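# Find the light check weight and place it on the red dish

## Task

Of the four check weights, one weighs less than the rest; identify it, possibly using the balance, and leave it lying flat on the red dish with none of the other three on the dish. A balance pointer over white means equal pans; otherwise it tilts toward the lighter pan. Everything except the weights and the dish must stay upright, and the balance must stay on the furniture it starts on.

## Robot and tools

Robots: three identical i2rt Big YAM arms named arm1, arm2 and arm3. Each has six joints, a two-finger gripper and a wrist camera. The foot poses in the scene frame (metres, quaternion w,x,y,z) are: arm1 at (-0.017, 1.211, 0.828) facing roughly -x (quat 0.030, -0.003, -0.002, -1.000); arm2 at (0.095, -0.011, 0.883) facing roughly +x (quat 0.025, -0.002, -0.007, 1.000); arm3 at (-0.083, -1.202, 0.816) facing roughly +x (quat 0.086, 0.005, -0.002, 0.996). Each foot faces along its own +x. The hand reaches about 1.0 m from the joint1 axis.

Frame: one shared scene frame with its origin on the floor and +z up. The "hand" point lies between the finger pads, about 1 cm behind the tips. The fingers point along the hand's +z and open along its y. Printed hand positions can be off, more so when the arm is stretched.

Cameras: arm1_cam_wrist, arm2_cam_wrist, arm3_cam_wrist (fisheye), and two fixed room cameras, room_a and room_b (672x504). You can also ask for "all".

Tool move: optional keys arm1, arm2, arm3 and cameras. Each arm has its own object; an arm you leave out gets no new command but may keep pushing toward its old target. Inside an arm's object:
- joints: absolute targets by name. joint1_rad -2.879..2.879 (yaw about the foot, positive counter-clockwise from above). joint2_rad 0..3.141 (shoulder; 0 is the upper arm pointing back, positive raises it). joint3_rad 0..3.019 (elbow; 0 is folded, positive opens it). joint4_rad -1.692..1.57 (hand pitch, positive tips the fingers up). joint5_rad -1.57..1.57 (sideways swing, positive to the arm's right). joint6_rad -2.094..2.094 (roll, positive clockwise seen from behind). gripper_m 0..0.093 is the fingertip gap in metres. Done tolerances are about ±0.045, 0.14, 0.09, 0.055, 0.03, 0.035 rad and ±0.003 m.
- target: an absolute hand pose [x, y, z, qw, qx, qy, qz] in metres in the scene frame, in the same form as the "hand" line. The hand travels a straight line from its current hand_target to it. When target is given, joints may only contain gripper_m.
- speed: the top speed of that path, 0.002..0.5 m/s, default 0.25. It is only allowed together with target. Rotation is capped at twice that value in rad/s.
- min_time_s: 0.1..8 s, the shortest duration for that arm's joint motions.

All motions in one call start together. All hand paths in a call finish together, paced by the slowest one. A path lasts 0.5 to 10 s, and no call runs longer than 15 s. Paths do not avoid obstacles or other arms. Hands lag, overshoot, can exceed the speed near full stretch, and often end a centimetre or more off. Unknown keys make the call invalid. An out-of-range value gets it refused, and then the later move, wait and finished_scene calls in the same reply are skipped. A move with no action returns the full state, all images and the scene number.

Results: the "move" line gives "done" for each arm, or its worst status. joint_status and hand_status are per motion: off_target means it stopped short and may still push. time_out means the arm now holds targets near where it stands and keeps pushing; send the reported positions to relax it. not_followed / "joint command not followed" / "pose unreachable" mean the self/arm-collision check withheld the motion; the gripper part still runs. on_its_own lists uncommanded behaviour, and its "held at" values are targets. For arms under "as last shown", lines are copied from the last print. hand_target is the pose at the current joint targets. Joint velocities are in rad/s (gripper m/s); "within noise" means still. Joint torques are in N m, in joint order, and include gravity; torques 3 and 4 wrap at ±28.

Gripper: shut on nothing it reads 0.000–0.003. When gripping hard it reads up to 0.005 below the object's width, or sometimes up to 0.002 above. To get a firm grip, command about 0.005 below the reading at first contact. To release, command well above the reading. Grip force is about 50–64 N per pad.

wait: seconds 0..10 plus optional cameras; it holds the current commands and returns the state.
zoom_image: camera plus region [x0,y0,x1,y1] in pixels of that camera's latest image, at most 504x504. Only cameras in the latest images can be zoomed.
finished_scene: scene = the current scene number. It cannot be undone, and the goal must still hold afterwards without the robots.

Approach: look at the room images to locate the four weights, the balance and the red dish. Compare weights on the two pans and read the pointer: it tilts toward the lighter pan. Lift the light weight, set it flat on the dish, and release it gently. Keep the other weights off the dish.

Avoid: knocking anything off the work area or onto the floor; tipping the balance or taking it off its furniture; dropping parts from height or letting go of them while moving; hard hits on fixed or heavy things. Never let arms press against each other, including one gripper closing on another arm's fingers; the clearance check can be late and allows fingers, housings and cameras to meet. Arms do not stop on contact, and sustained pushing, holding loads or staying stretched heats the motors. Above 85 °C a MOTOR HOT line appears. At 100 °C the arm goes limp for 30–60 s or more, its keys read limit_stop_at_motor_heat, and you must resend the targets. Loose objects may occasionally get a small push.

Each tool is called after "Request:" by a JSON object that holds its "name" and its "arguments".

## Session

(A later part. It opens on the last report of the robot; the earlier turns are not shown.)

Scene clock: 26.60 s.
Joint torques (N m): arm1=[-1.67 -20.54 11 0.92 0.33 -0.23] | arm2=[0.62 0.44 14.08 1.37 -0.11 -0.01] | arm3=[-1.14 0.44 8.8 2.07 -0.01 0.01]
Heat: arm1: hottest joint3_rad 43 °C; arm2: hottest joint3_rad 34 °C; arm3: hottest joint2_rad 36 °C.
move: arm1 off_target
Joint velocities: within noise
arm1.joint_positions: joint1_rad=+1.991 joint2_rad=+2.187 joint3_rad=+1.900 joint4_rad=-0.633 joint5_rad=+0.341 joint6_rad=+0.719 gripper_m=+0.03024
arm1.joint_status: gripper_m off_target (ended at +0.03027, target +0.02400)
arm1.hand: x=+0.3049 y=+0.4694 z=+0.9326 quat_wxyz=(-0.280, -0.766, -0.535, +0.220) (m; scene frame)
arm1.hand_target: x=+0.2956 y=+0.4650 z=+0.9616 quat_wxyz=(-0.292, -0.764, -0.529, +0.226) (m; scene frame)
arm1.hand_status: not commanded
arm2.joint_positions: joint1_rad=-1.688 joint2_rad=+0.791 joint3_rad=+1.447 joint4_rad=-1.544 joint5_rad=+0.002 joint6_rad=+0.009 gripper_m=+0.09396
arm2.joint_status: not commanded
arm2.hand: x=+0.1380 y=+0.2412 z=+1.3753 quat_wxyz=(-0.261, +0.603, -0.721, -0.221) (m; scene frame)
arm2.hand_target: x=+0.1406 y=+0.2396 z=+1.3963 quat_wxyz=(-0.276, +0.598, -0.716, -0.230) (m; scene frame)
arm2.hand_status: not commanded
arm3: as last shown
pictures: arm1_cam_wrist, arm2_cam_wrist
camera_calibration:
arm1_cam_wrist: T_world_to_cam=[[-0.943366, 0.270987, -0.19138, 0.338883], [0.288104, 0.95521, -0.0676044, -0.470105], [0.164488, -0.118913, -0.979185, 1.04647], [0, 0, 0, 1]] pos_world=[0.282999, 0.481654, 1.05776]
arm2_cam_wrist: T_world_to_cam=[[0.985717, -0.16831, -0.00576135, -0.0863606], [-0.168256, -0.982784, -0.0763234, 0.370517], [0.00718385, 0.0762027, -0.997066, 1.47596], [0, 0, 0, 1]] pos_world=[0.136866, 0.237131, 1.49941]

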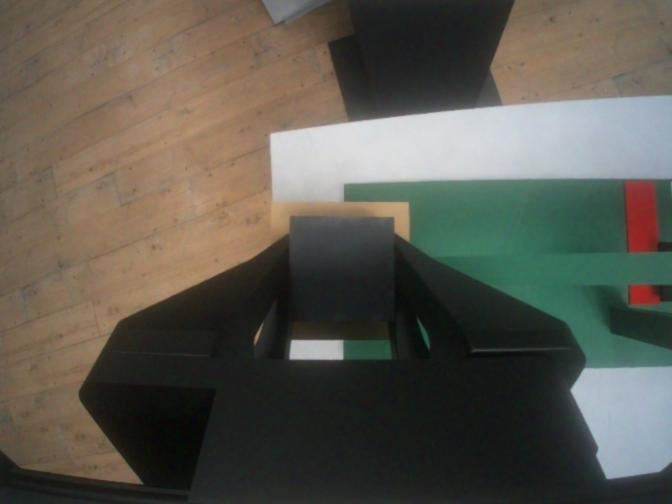

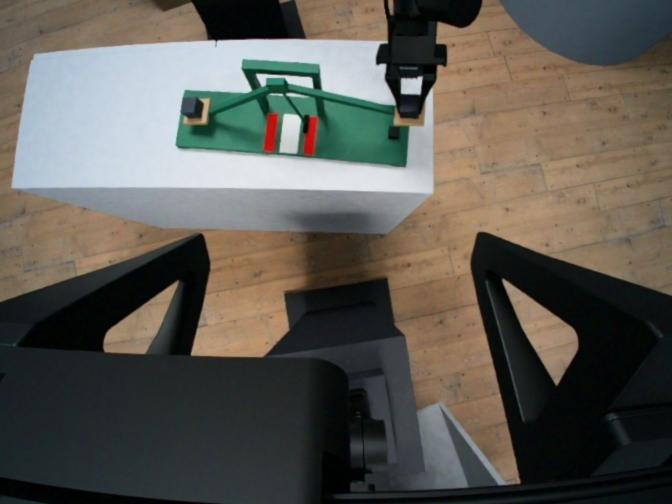

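Request:
{"name": "move", "arguments": {"arm1": {"target": [0.295, 0.50, 1.10, 0.2924, 0.7641, 0.5289, -0.2259], "speed": 0.2}, "cameras": ["arm1_cam_wrist"]}}

Scene clock: 29.10 s.
Joint torques (N m): arm1=[0.38 -19.02 16.58 1.09 0.41 -0.07] | arm2=[0.67 0.38 14.02 1.36 -0.09 -0.01] | arm3=[-1.2 0.5 8.8 2.06 -0.01 0.01]
Heat: arm1: hottest joint3_rad 44 °C; arm2: hottest joint3_rad 35 °C; arm3: hottest joint2_rad 36 °C.
move: arm1 off_target
Joint velocities: within noise
arm1.joint_positions: joint1_rad=+1.991 joint2_rad=+2.027 joint3_rad=+1.952 joint4_rad=-0.909 joint5_rad=+0.350 joint6_rad=+0.719 gripper_m=+0.03024
arm1.joint_status: not commanded
arm1.hand: x=+0.2835 y=+0.5088 z=+1.0437 quat_wxyz=(-0.249, -0.771, -0.543, +0.220) (m; scene frame)
arm1.hand_target: x=+0.2934 y=+0.5032 z=+1.0997 quat_wxyz=(-0.293, -0.764, -0.529, +0.226) (m; scene frame)
arm1.hand_status: off_target (0.058 m and 5.3 deg from the pose sent, 0.170 m and 1.7 deg at the start; pose on its path clipped on 7 of 49 steps)
arm2, arm3: as last shown
pictures: arm1_cam_wrist
camera_calibration:
arm1_cam_wrist: T_world_to_cam=[[-0.947764, 0.285843, -0.141551, 0.270978], [0.292372, 0.955916, -0.0272525, -0.537864], [0.127521, -0.0672145, -0.989556, 1.15834], [0, 0, 0, 1]] pos_world=[0.266367, 0.514553, 1.16994]

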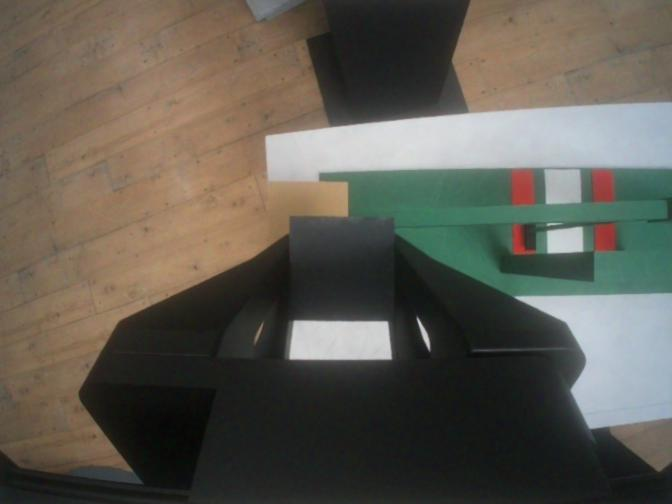

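Request:
{"name": "move", "arguments": {"arm1": {"joints": {"joint2_rad": 1.3, "joint3_rad": 1.85, "joint4_rad": -1.35}, "min_time_s": 1.5}}}

Request:
{"name": "move", "arguments": {"arm1": {"joints": {"joint1_rad": -1.5, "joint2_rad": 0.95, "joint3_rad": 1.55, "joint4_rad": -1.45, "joint5_rad": 0, "joint6_rad": 0}, "min_time_s": 3.5}, "cameras": ["arm1_cam_wrist", "room_a"]}}

Scene clock: 31.63 s.
Joint torques (N m): arm1=[0.15 -6.3 11.18 1.4 0.35 -0.07] | arm2=[0.62 0.44 14.12 1.37 -0.1 0] | arm3=[-1.03 0.44 8.77 2.11 -0.01 0.01]
Heat: arm1: hottest joint3_rad 45 °C; arm2: hottest joint3_rad 35 °C; arm3: hottest joint2_rad 36 °C.
move: arm1 done
Joint velocities: within noise
arm1.joint_positions: joint1_rad=+1.991 joint2_rad=+1.296 joint3_rad=+1.834 joint4_rad=-1.347 joint5_rad=+0.352 joint6_rad=+0.719 gripper_m=+0.03024
arm1.joint_status: all done
arm1.hand: x=+0.1535 y=+0.7637 z=+1.3667 quat_wxyz=(-0.330, -0.757, -0.514, +0.231) (m; scene frame)
arm1.hand_target: x=+0.1570 y=+0.7645 z=+1.3725 quat_wxyz=(-0.335, -0.756, -0.513, +0.230) (m; scene frame)
arm1.hand_status: not commanded
arm2, arm3: as last shown
pictures: none

Scene clock: 35.80 s.
Joint torques (N m): arm1=[-1.14 -3.66 10.76 1.4 -0.04 -0.2] | arm2=[0.79 0.38 14.02 1.35 -0.11 -0.02] | arm3=[-1.14 0.38 8.79 2.04 -0.01 0.02]
Heat: arm1: hottest joint3_rad 45 °C; arm2: hottest joint3_rad 36 °C; arm3: hottest joint2_rad 36 °C.
move: arm1 done
Joint velocities: within noise
arm1.joint_positions: joint1_rad=-1.486 joint2_rad=+0.966 joint3_rad=+1.538 joint4_rad=-1.447 joint5_rad=+0.003 joint6_rad=+0.015 gripper_m=+0.03025
arm1.joint_status: all done
arm1.hand: x=-0.0623 y=+1.5529 z=+1.3237 quat_wxyz=(+0.218, -0.706, +0.622, +0.260) (m; scene frame)
arm1.hand_target: x=-0.0569 y=+1.5468 z=+1.3342 quat_wxyz=(+0.229, -0.703, +0.618, +0.266) (m; scene frame)
arm1.hand_status: not commanded
arm2, arm3: as last shown
pictures: arm1_cam_wrist, room_a
camera_calibration:
arm1_cam_wrist: T_world_to_cam=[[0.991103, 0.1326, -0.0115362, -0.12887], [0.131803, -0.989819, -0.0537285, 1.61943], [-0.0185431, 0.0517299, -0.998489, 1.36781], [0, 0, 0, 1]] pos_world=[-0.0603586, 1.54927, 1.45127]

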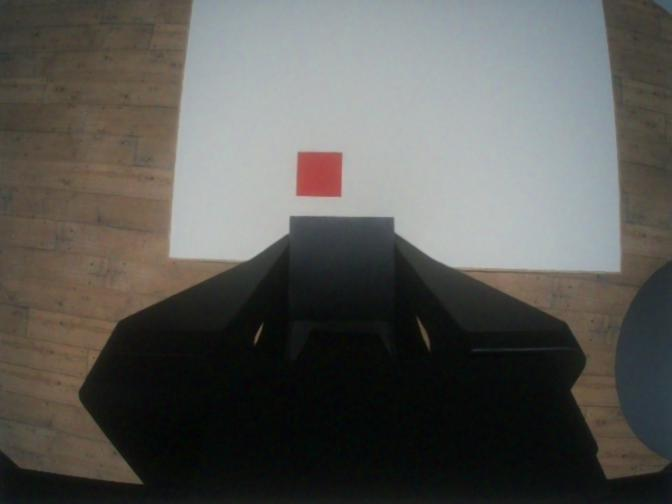

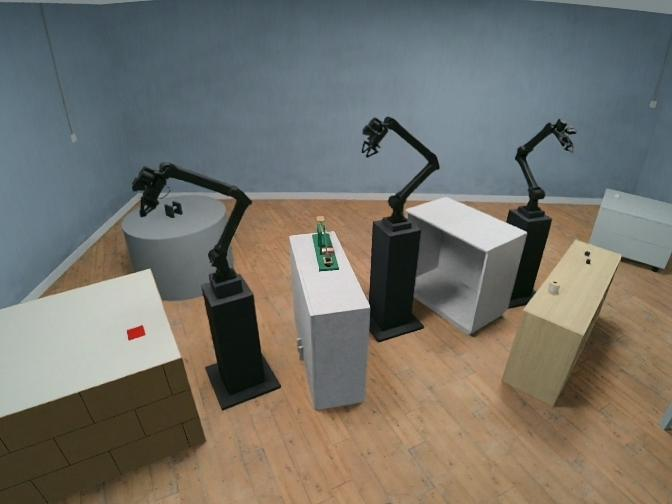

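Request:
{"name": "move", "arguments": {"arm1": {"target": [-0.13, 1.70, 0.88, 0.2220, -0.7189, 0.6033, 0.2645], "speed": 0.25}, "cameras": ["arm1_cam_wrist", "room_a", "room_b"]}}

Request:
{"name": "zoom_image", "arguments": {"camera": "room_a", "region": [80, 250, 220, 380]}}

Request:
{"name": "zoom_image", "arguments": {"camera": "room_b", "region": [540, 170, 672, 280]}}

Scene clock: 42.37 s.
Joint torques (N m): arm1=[0.67 -8.06 9.65 2.19 0.15 0.03] | arm2=[0.67 0.5 14.16 1.4 -0.09 0] | arm3=[-1.08 0.5 8.79 2.07 -0.01 0.01]
Heat: arm1: hottest joint3_rad 45 °C; arm2: hottest joint3_rad 37 °C; arm3: hottest joint2_rad 36 °C.
move: arm1 off_target
Joint velocities: within noise
arm1.joint_positions: joint1_rad=-1.398 joint2_rad=+1.515 joint3_rad=+0.712 joint4_rad=-0.099 joint5_rad=+0.050 joint6_rad=+0.037 gripper_m=+0.03025
arm1.joint_status: not commanded
arm1.hand: x=-0.1205 y=+1.6879 z=+0.8697 quat_wxyz=(+0.214, -0.725, +0.607, +0.248) (m; scene frame)
arm1.hand_target: x=-0.1299 y=+1.6995 z=+0.8803 quat_wxyz=(+0.222, -0.719, +0.603, +0.265) (m; scene frame)
arm1.hand_status: off_target (0.018 m and 2.3 deg from the pose sent, 0.472 m and 2.7 deg at the start)
arm2, arm3: as last shown
pictures: arm1_cam_wrist, room_a, room_b
camera_calibration:
arm1_cam_wrist: T_world_to_cam=[[0.984803, 0.173239, 0.01232, -0.184452], [0.17353, -0.984406, -0.0288546, 1.71064], [0.00712909, 0.030554, -0.999508, 0.94618], [0, 0, 0, 1]] pos_world=[-0.121945, 1.68701, 0.997346]

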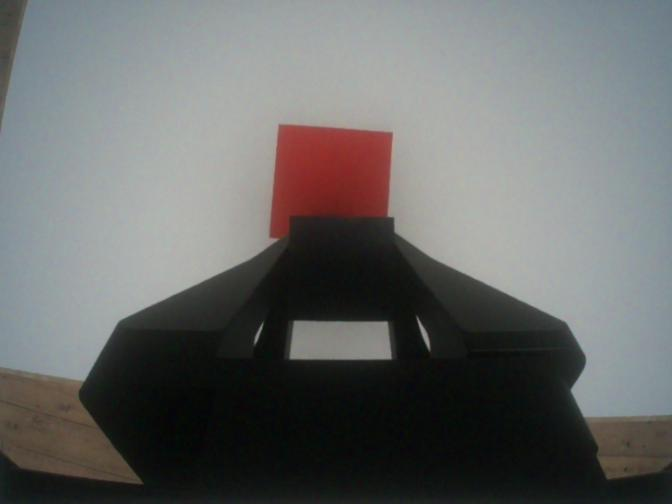

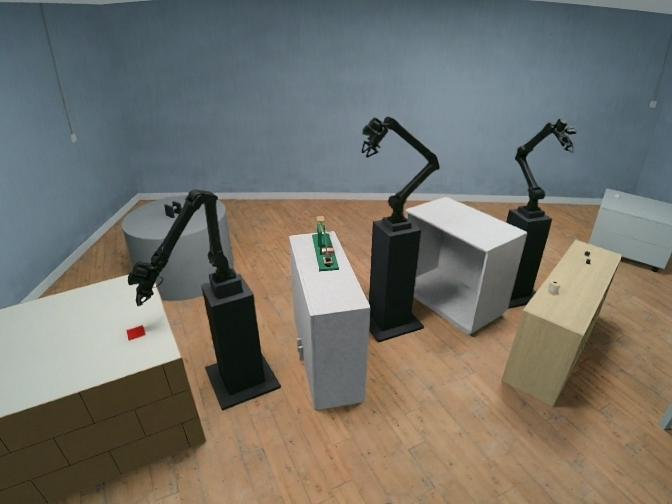

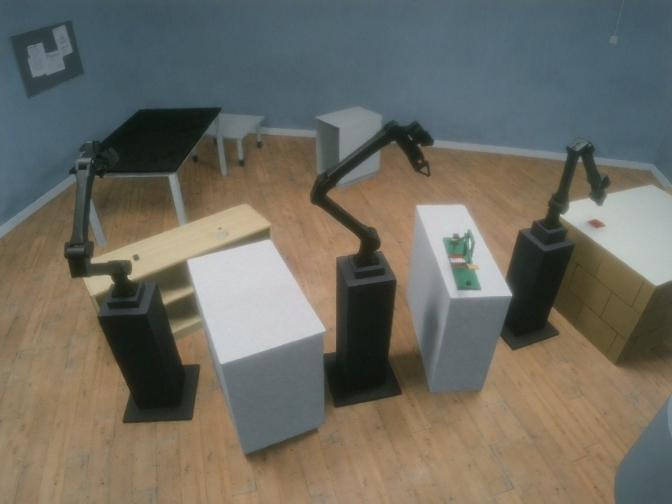

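Scaled by 3.600 from the camera's 672x504 image, which has a finer 960x720 frame.

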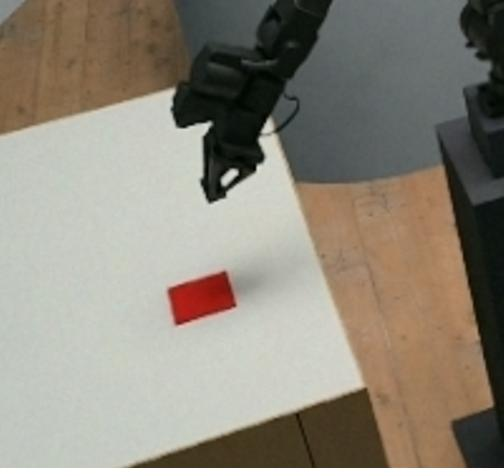

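Scaled by 3.818 from the camera's 672x504 image, which has a finer 960x720 frame.

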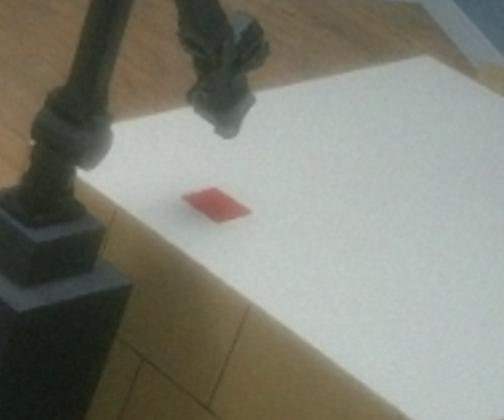

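Request:
{"name": "move", "arguments": {"arm1": {"target": [-0.146, 1.756, 0.760, 0.2330, -0.7139, 0.5991, 0.2776], "speed": 0.15}, "cameras": ["arm1_cam_wrist", "room_a", "room_b"]}}

Request:
{"name": "zoom_image", "arguments": {"camera": "room_a", "region": [100, 280, 180, 360]}}

Request:
{"name": "zoom_image", "arguments": {"camera": "room_b", "region": [560, 180, 640, 260]}}

Scene clock: 45.10 s.
Joint torques (N m): arm1=[1.14 -10.4 8.38 2.28 0.22 0.04] | arm2=[0.56 0.62 14.08 1.37 -0.1 -0.01] | arm3=[-1.08 0.44 8.79 2.09 -0.01 0.01]
Heat: arm1: hottest joint3_rad 45 °C; arm2: hottest joint3_rad 38 °C; arm3: hottest joint3_rad 37 °C.
move: arm1 off_target
Joint velocities: within noise
arm1.joint_positions: joint1_rad=-1.395 joint2_rad=+1.933 joint3_rad=+0.792 joint4_rad=+0.264 joint5_rad=+0.054 joint6_rad=+0.038 gripper_m=+0.03025
arm1.joint_status: not commanded
arm1.hand: x=-0.1334 y=+1.7352 z=+0.7488 quat_wxyz=(+0.221, -0.721, +0.604, +0.256) (m; scene frame)
arm1.hand_target: x=-0.1459 y=+1.7550 z=+0.7608 quat_wxyz=(+0.233, -0.714, +0.599, +0.278) (m; scene frame)
arm1.hand_status: off_target (0.027 m and 3.0 deg from the pose sent, 0.132 m and 4.4 deg at the start)
arm2, arm3: as last shown
pictures: arm1_cam_wrist, room_a, room_b
camera_calibration:
arm1_cam_wrist: T_world_to_cam=[[0.984957, 0.172315, 0.0129518, -0.177257], [0.172763, -0.983541, -0.0529149, 1.77237], [0.0036206, 0.0543565, -0.998515, 0.781446], [0, 0, 0, 1]] pos_world=[-0.134437, 1.73126, 0.876366]

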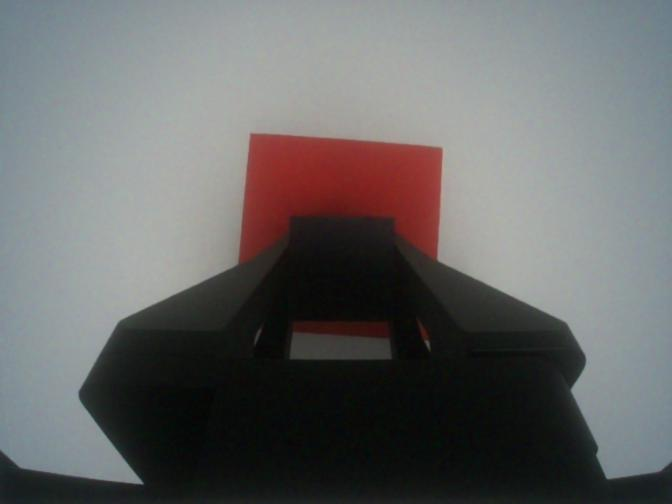

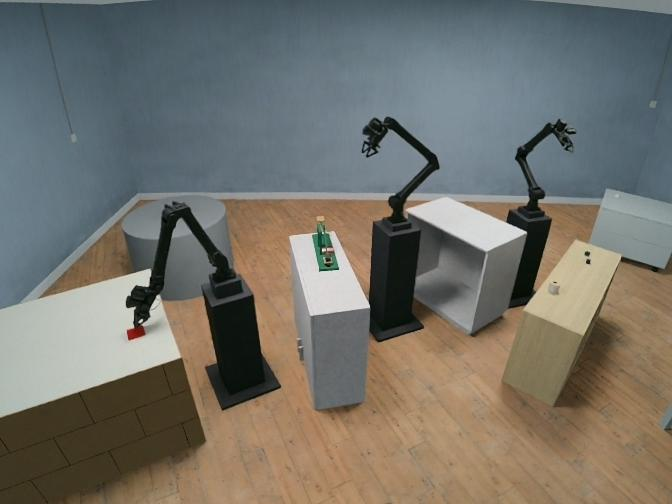

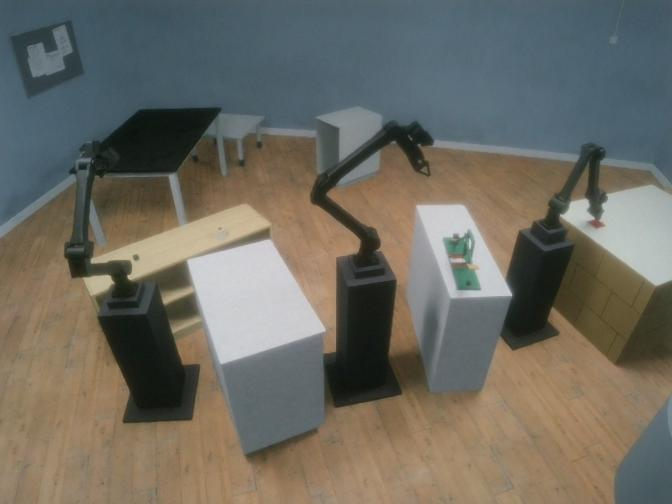

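Scaled by 6.300 from the camera's 672x504 image, which has a finer 960x720 frame.

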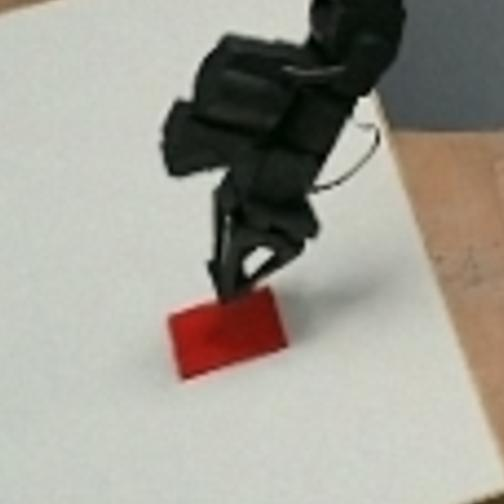

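Scaled by 6.300 from the camera's 672x504 image, which has a finer 960x720 frame.

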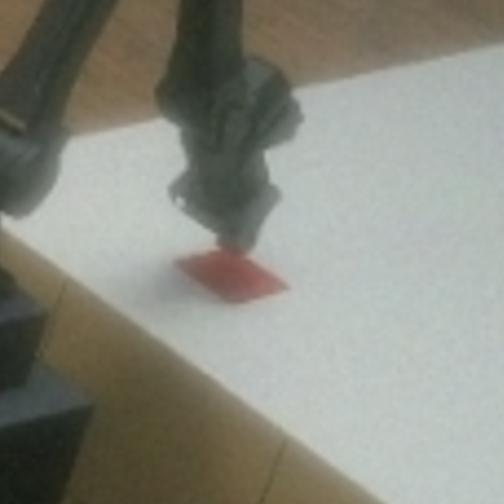

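Request:
{"name": "move", "arguments": {"arm1": {"target": [-0.148, 1.767, 0.735, 0.2330, -0.7139, 0.5991, 0.2776], "speed": 0.08}, "cameras": ["arm1_cam_wrist", "room_a"]}}

Request:
{"name": "zoom_image", "arguments": {"camera": "room_a", "region": [115, 295, 165, 345]}}

Scene clock: 46.83 s.
Joint torques (N m): arm1=[0.62 -11.16 7.76 2.33 0.11 0.02] | arm2=[0.5 0.5 14.05 1.39 -0.11 -0.01] | arm3=[-1.26 0.38 8.77 2.09 -0.01 0.01]
Heat: arm1: hottest joint3_rad 45 °C; arm2: hottest joint3_rad 38 °C; arm3: hottest joint3_rad 37 °C.
move: arm1 off_target
Joint velocities: within noise
arm1.joint_positions: joint1_rad=-1.395 joint2_rad=+2.017 joint3_rad=+0.833 joint4_rad=+0.308 joint5_rad=+0.054 joint6_rad=+0.038 gripper_m=+0.03025
arm1.joint_status: not commanded
arm1.hand: x=-0.1364 y=+1.7470 z=+0.7251 quat_wxyz=(+0.222, -0.721, +0.604, +0.257) (m; scene frame)
arm1.hand_target: x=-0.1478 y=+1.7660 z=+0.7356 quat_wxyz=(+0.233, -0.714, +0.599, +0.278) (m; scene frame)
arm1.hand_status: off_target (0.025 m and 2.9 deg from the pose sent, 0.038 m and 3.0 deg at the start)
arm2, arm3: as last shown
pictures: arm1_cam_wrist, room_a
camera_calibration:
arm1_cam_wrist: T_world_to_cam=[[0.984955, 0.172329, 0.0128882, -0.176046], [0.17278, -0.983431, -0.0548614, 1.78439], [0.00322041, 0.0562628, -0.998411, 0.753702], [0, 0, 0, 1]] pos_world=[-0.137337, 1.74276, 0.852667]

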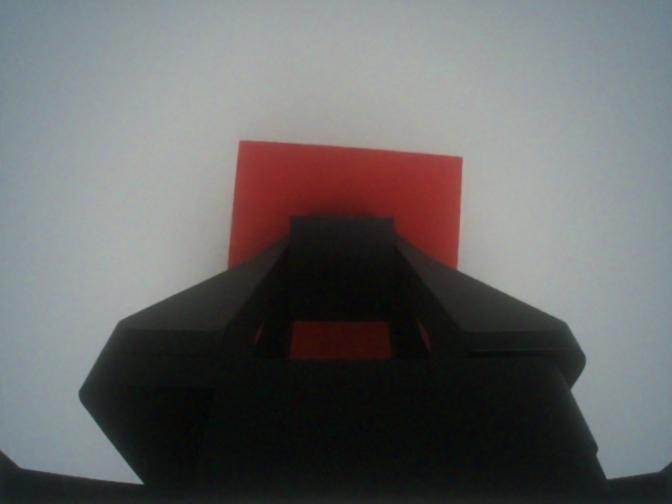

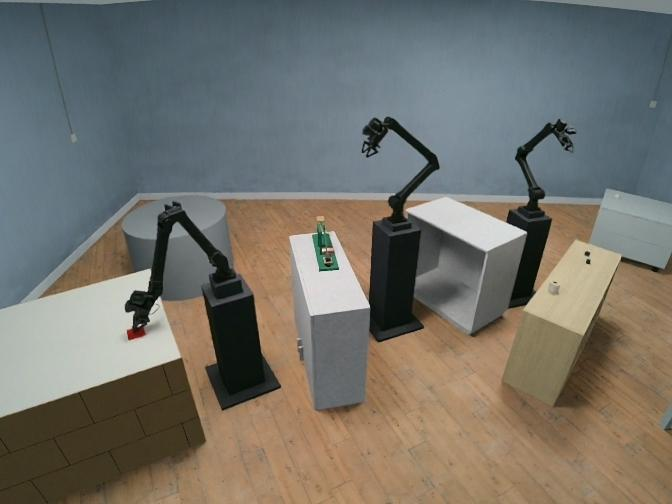

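Scaled by 10.080 from the camera's 672x504 image, which has a finer 960x720 frame.

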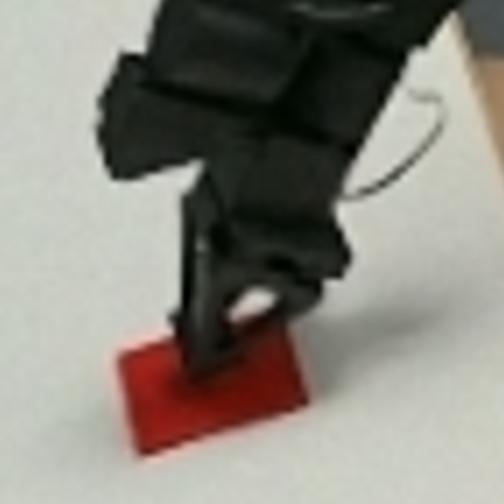

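Request:
{"name": "move", "arguments": {"arm1": {"target": [-0.148, 1.767, 0.729, 0.2330, -0.7139, 0.5991, 0.2776], "speed": 0.05}, "cameras": ["arm1_cam_wrist"]}}

Request:
{"name": "zoom_image", "arguments": {"camera": "arm1_cam_wrist", "region": [200, 120, 480, 360]}}

Scene clock: 48.07 s.
Joint torques (N m): arm1=[0.38 -11.11 7.83 2.25 0.14 0.01] | arm2=[0.73 0.32 14.11 1.33 -0.11 0] | arm3=[-1.2 0.5 8.79 2.09 -0.01 0.01]
Heat: arm1: hottest joint3_rad 45 °C; arm2: hottest joint3_rad 38 °C; arm3: hottest joint3_rad 37 °C.
move: arm1 off_target
Joint velocities: within noise
arm1.joint_positions: joint1_rad=-1.395 joint2_rad=+2.032 joint3_rad=+0.833 joint4_rad=+0.322 joint5_rad=+0.054 joint6_rad=+0.038 gripper_m=+0.03025
arm1.joint_status: not commanded
arm1.hand: x=-0.1363 y=+1.7461 z=+0.7193 quat_wxyz=(+0.221, -0.721, +0.604, +0.256) (m; scene frame)
arm1.hand_target: x=-0.1478 y=+1.7660 z=+0.7298 quat_wxyz=(+0.233, -0.714, +0.599, +0.278) (m; scene frame)
arm1.hand_status: off_target (0.026 m and 2.9 deg from the pose sent, 0.023 m and 2.9 deg at the start)
arm2: as last shown
arm3.joint_positions: joint1_rad=-0.065 joint2_rad=+0.649 joint3_rad=+1.390 joint4_rad=-1.161 joint5_rad=-0.034 joint6_rad=-0.702 gripper_m=+0.09396
arm3.joint_status: not commanded
arm3.hand: x=-0.3410 y=-1.1470 z=+1.3892 quat_wxyz=(-0.236, +0.811, +0.203, -0.495) (m; scene frame)
arm3.hand_target: x=-0.3379 y=-1.1478 z=+1.4005 quat_wxyz=(-0.241, +0.805, +0.201, -0.504) (m; scene frame)
arm3.hand_status: not commanded
pictures: arm1_cam_wrist
camera_calibration:
arm1_cam_wrist: T_world_to_cam=[[0.984956, 0.172319, 0.0129925, -0.17602], [0.172772, -0.983496, -0.0537237, 1.78252], [0.00352047, 0.0551602, -0.998471, 0.749962], [0, 0, 0, 1]] pos_world=[-0.137237, 1.74206, 0.846866]

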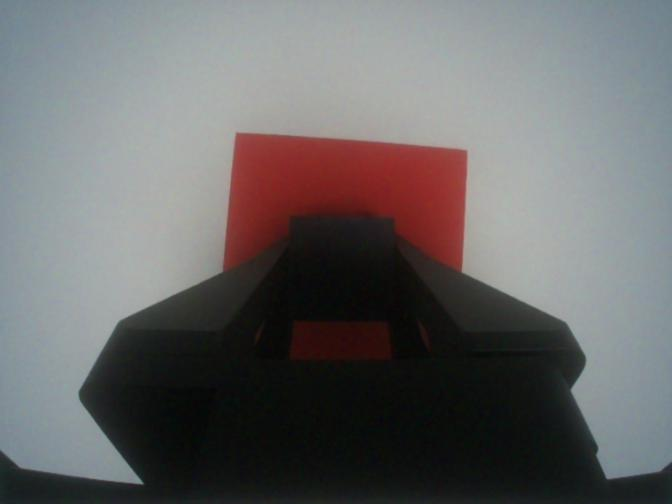

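Scaled by 1.800 from the camera's 672x504 image, which has a finer 960x720 frame.

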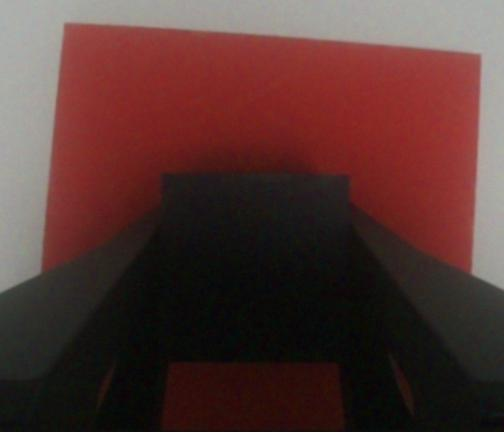

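Request:
{"name": "move", "arguments": {"arm1": {"target": [-0.148, 1.767, 0.7235, 0.2330, -0.7139, 0.5991, 0.2776], "speed": 0.05}, "cameras": ["arm1_cam_wrist"]}}

Request:
{"name": "move", "arguments": {"arm1": {"target": [-0.148, 1.767, 0.718, 0.2330, -0.7139, 0.5991, 0.2776], "speed": 0.05}, "cameras": ["arm1_cam_wrist", "room_a", "room_b"]}}

Request:
{"name": "zoom_image", "arguments": {"camera": "room_b", "region": [570, 190, 630, 250]}}

Request:
{"name": "zoom_image", "arguments": {"camera": "room_a", "region": [115, 295, 165, 345]}}

Scene clock: 49.27 s.
Joint torques (N m): arm1=[0.44 -11.05 7.51 2.39 0.1 0.04] | arm2=[0.67 0.62 14.09 1.44 -0.11 -0.02] | arm3=[-1.2 0.44 8.8 2.07 -0.01 0.02]
Heat: arm1: hottest joint3_rad 44 °C; arm2: hottest joint3_rad 38 °C; arm3: hottest joint3_rad 37 °C.
move: arm1 off_target
Joint velocities: within noise
arm1.joint_positions: joint1_rad=-1.395 joint2_rad=+2.047 joint3_rad=+0.837 joint4_rad=+0.335 joint5_rad=+0.054 joint6_rad=+0.038 gripper_m=+0.03025
arm1.joint_status: not commanded
arm1.hand: x=-0.1366 y=+1.7475 z=+0.7149 quat_wxyz=(+0.222, -0.721, +0.604, +0.258) (m; scene frame)
arm1.hand_target: x=-0.1479 y=+1.7661 z=+0.7242 quat_wxyz=(+0.233, -0.714, +0.599, +0.278) (m; scene frame)
arm1.hand_status: off_target (0.024 m and 2.8 deg from the pose sent, 0.024 m and 2.9 deg at the start)
arm2.joint_positions: joint1_rad=-1.688 joint2_rad=+0.791 joint3_rad=+1.447 joint4_rad=-1.544 joint5_rad=+0.002 joint6_rad=+0.009 gripper_m=+0.09396
arm2.joint_status: not commanded
arm2.hand: x=+0.1380 y=+0.2412 z=+1.3753 quat_wxyz=(-0.261, +0.603, -0.721, -0.221) (m; scene frame)
arm2.hand_target: x=+0.1406 y=+0.2396 z=+1.3963 quat_wxyz=(-0.276, +0.598, -0.716, -0.230) (m; scene frame)
arm2.hand_status: not commanded
arm3: as last shown
pictures: arm1_cam_wrist
camera_calibration:
arm1_cam_wrist: T_world_to_cam=[[0.984974, 0.172238, 0.0127005, -0.175451], [0.172684, -0.983343, -0.056721, 1.78556], [0.00271943, 0.0580618, -0.998309, 0.740213], [0, 0, 0, 1]] pos_world=[-0.137535, 1.74305, 0.842469]

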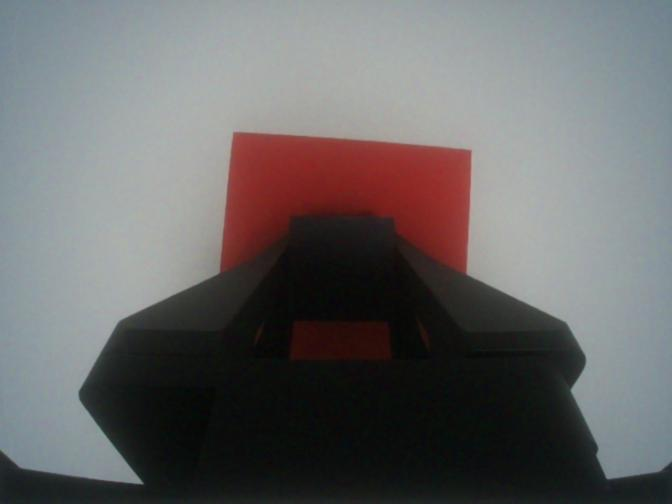

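Scene clock: 50.23 s.
Joint torques (N m): arm1=[0.67 -10.58 7.49 2.18 0.13 0.03] | arm2=[0.5 0.5 14.04 1.36 -0.11 -0.01] | arm3=[-1.2 0.44 8.81 2.06 -0.01 0.01]
Heat: arm1: hottest joint3_rad 44 °C; arm2: hottest joint3_rad 38 °C; arm3: hottest joint3_rad 37 °C.
move: arm1 off_target
Joint velocities: within noise
arm1.joint_positions: joint1_rad=-1.395 joint2_rad=+2.056 joint3_rad=+0.840 joint4_rad=+0.351 joint5_rad=+0.054 joint6_rad=+0.038 gripper_m=+0.03025
arm1.joint_status: not commanded
arm1.hand: x=-0.1372 y=+1.7499 z=+0.7136 quat_wxyz=(+0.225, -0.720, +0.603, +0.261) (m; scene frame)
arm1.hand_target: x=-0.1478 y=+1.7661 z=+0.7185 quat_wxyz=(+0.233, -0.714, +0.599, +0.278) (m; scene frame)
arm1.hand_status: off_target (0.021 m and 2.2 deg from the pose sent, 0.023 m and 2.8 deg at the start)
arm2, arm3: as last shown
pictures: arm1_cam_wrist, room_a, room_b
camera_calibration:
arm1_cam_wrist: T_world_to_cam=[[0.985007, 0.172088, 0.0121305, -0.174601], [0.172515, -0.982775, -0.0662695, 1.79371], [0.000517374, 0.0673686, -0.997728, 0.72173], [0, 0, 0, 1]] pos_world=[-0.137831, 1.74424, 0.841076]

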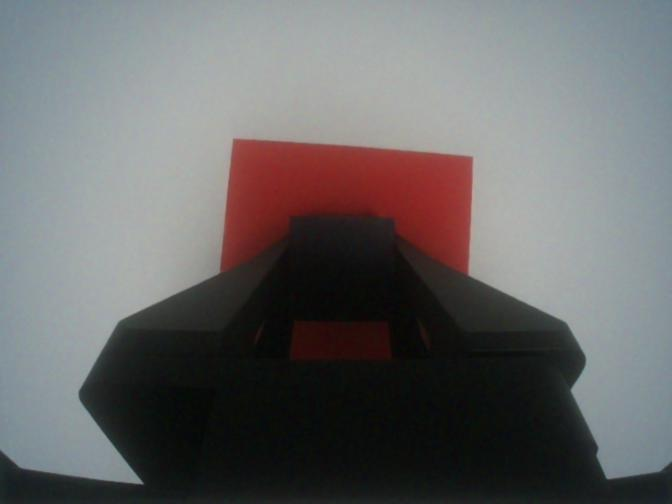

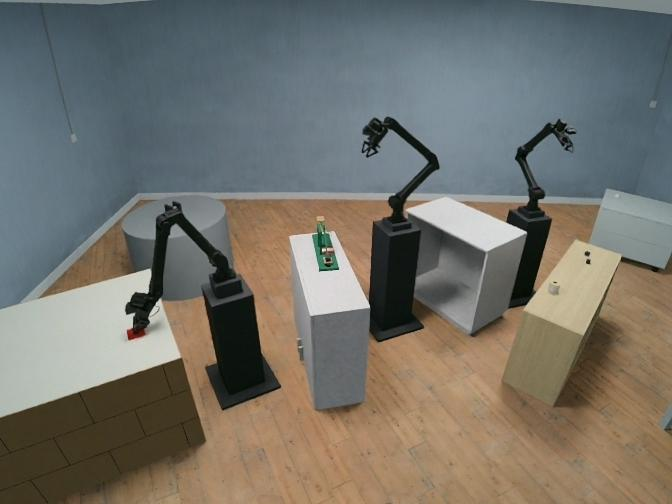

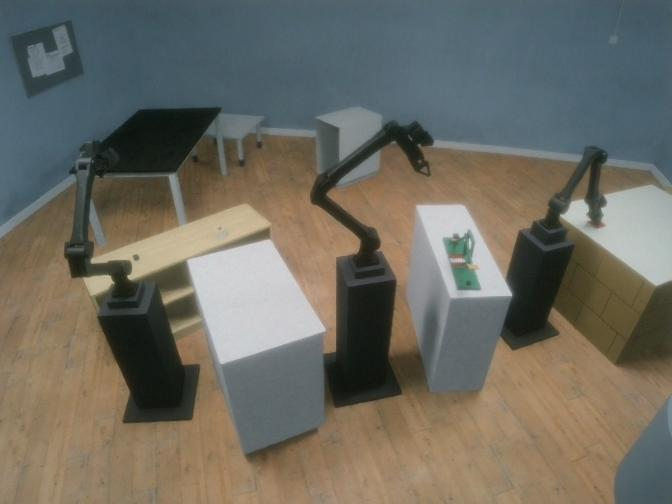

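Scaled by 8.400 from the camera's 672x504 image, which has a finer 960x720 frame.

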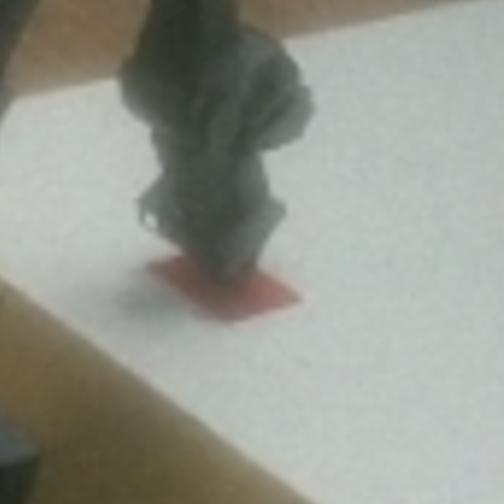

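Scaled by 10.080 from the camera's 672x504 image, which has a finer 960x720 frame.

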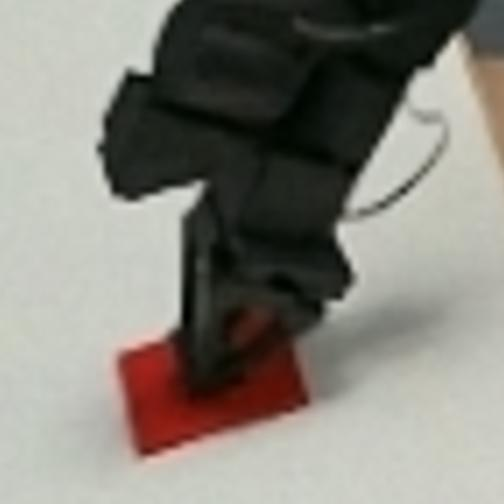

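Request:
{"name": "move", "arguments": {"arm1": {"joints": {"gripper_m": 0.05}}, "cameras": ["arm1_cam_wrist"]}}

Scene clock: 50.93 s.
Joint torques (N m): arm1=[0.67 -10.58 7.12 2.24 0.14 0.02] | arm2=[0.62 0.56 14.05 1.36 -0.11 -0.02] | arm3=[-1.14 0.38 8.83 2.07 -0.01 0.01]
Heat: arm1: hottest joint3_rad 44 °C; arm2: hottest joint3_rad 39 °C; arm3: hottest joint3_rad 37 °C.
move: arm1 done
Joint velocities: within noise
arm1.joint_positions: joint1_rad=-1.395 joint2_rad=+2.057 joint3_rad=+0.846 joint4_rad=+0.353 joint5_rad=+0.054 joint6_rad=+0.038 gripper_m=+0.04984
arm1.joint_status: all done
arm1.hand: x=-0.1379 y=+1.7529 z=+0.7148 quat_wxyz=(+0.227, -0.719, +0.602, +0.264) (m; scene frame)
arm1.hand_target: x=-0.1479 y=+1.7662 z=+0.7186 quat_wxyz=(+0.233, -0.714, +0.599, +0.278) (m; scene frame)
arm1.hand_status: not commanded
arm2, arm3: as last shown
pictures: arm1_cam_wrist
camera_calibration:
arm1_cam_wrist: T_world_to_cam=[[0.985041, 0.17192, 0.0117571, -0.173906], [0.17232, -0.982382, -0.0723295, 1.8005], [-0.000884994, 0.0732735, -0.997311, 0.71182], [0, 0, 0, 1]] pos_world=[-0.138328, 1.74652, 0.842181]

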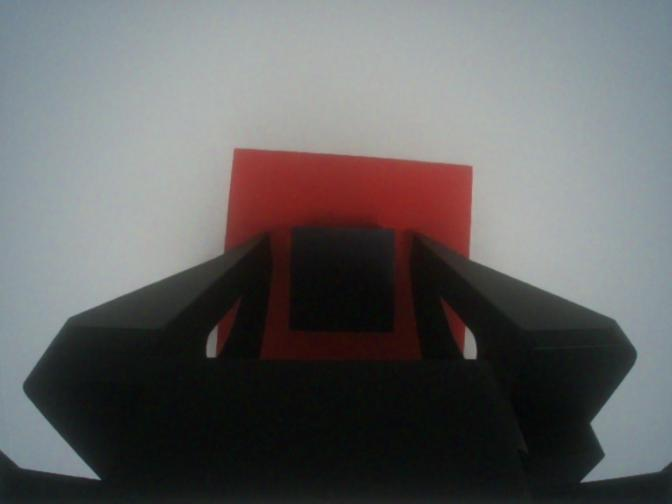

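Request:
{"name": "move", "arguments": {"arm1": {"target": [-0.133, 1.69, 0.825, 0.2330, -0.7139, 0.5991, 0.2776], "speed": 0.15, "joints": {"gripper_m": 0.06}}, "cameras": ["arm1_cam_wrist", "room_a", "arm2_cam_wrist"]}}

Request:
{"name": "zoom_image", "arguments": {"camera": "room_a", "region": [105, 295, 165, 355]}}

Scene clock: 52.80 s.
Joint torques (N m): arm1=[1.2 -10.52 6.52 1.14 0.13 0.05] | arm2=[0.91 0.56 14.09 1.39 -0.12 -0.01] | arm3=[-1.14 0.5 8.81 2.07 -0.01 0.01]
Heat: arm1: hottest joint3_rad 44 °C; arm2: hottest joint3_rad 39 °C; arm3: hottest joint3_rad 37 °C.
move: arm1 off_target
Joint velocities: within noise
arm1.joint_positions: joint1_rad=-1.385 joint2_rad=+1.671 joint3_rad=+0.644 joint4_rad=+0.182 joint5_rad=+0.062 joint6_rad=+0.045 gripper_m=+0.05990
arm1.joint_status: all done
arm1.hand: x=-0.1256 y=+1.6884 z=+0.8147 quat_wxyz=(+0.231, -0.717, +0.601, +0.268) (m; scene frame)
arm1.hand_target: x=-0.1329 y=+1.6901 z=+0.8250 quat_wxyz=(+0.233, -0.714, +0.599, +0.278) (m; scene frame)
arm1.hand_status: off_target (0.013 m and 1.1 deg from the pose sent, 0.127 m and 1.9 deg at the start)
arm2, arm3: as last shown
pictures: arm1_cam_wrist, arm2_cam_wrist, room_a
camera_calibration:
arm1_cam_wrist: T_world_to_cam=[[0.985086, 0.171636, 0.0121136, -0.175963], [0.172039, -0.981321, -0.0860895, 1.75164], [-0.00288875, 0.0868896, -0.996214, 0.79216], [0, 0, 0, 1]] pos_world=[-0.125724, 1.6803, 0.942091]
arm2_cam_wrist: T_world_to_cam=[[0.985717, -0.16831, -0.00576135, -0.0863606], [-0.168256, -0.982784, -0.0763234, 0.370517], [0.00718385, 0.0762027, -0.997066, 1.47596], [0, 0, 0, 1]] pos_world=[0.136866, 0.237131, 1.49941]

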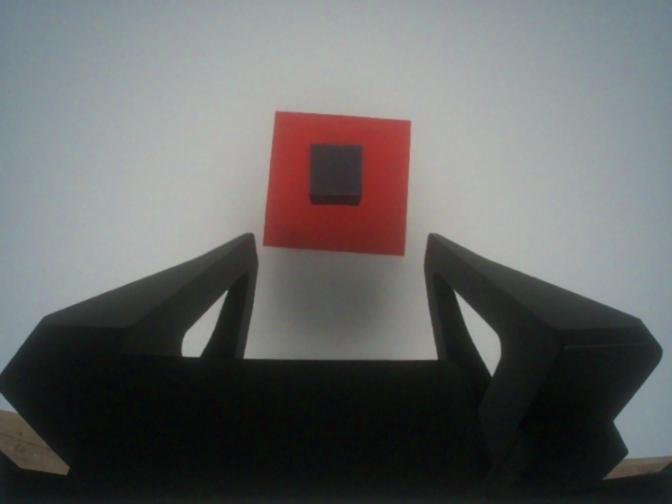

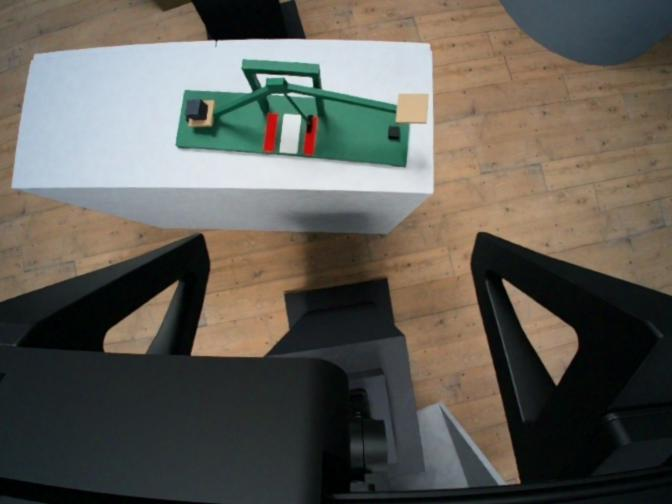

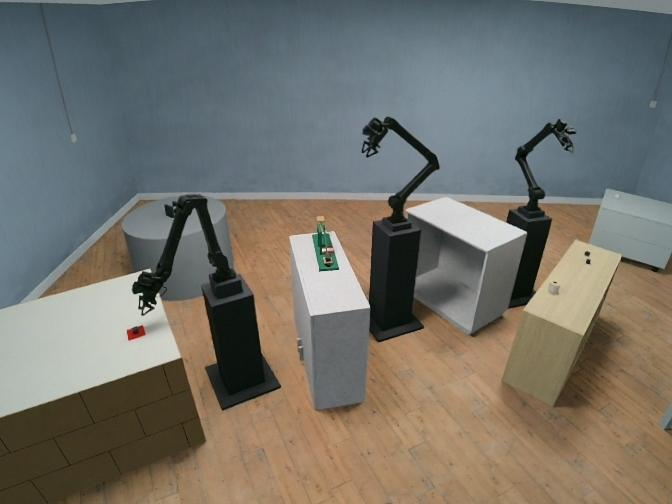

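Scaled by 8.400 from the camera's 672x504 image, which has a finer 960x720 frame.

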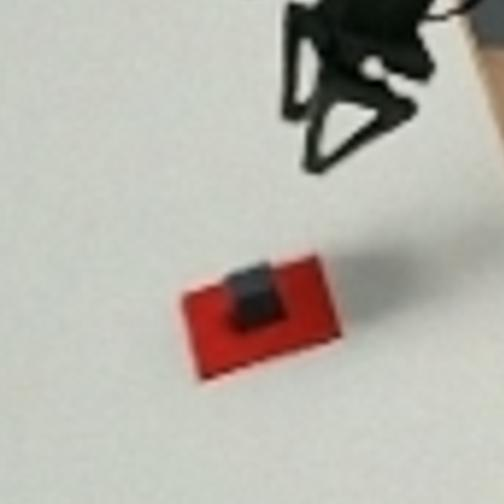

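Request:
{"name": "finished_scene", "arguments": {"scene": 1}}

The scene is finished: the task was done.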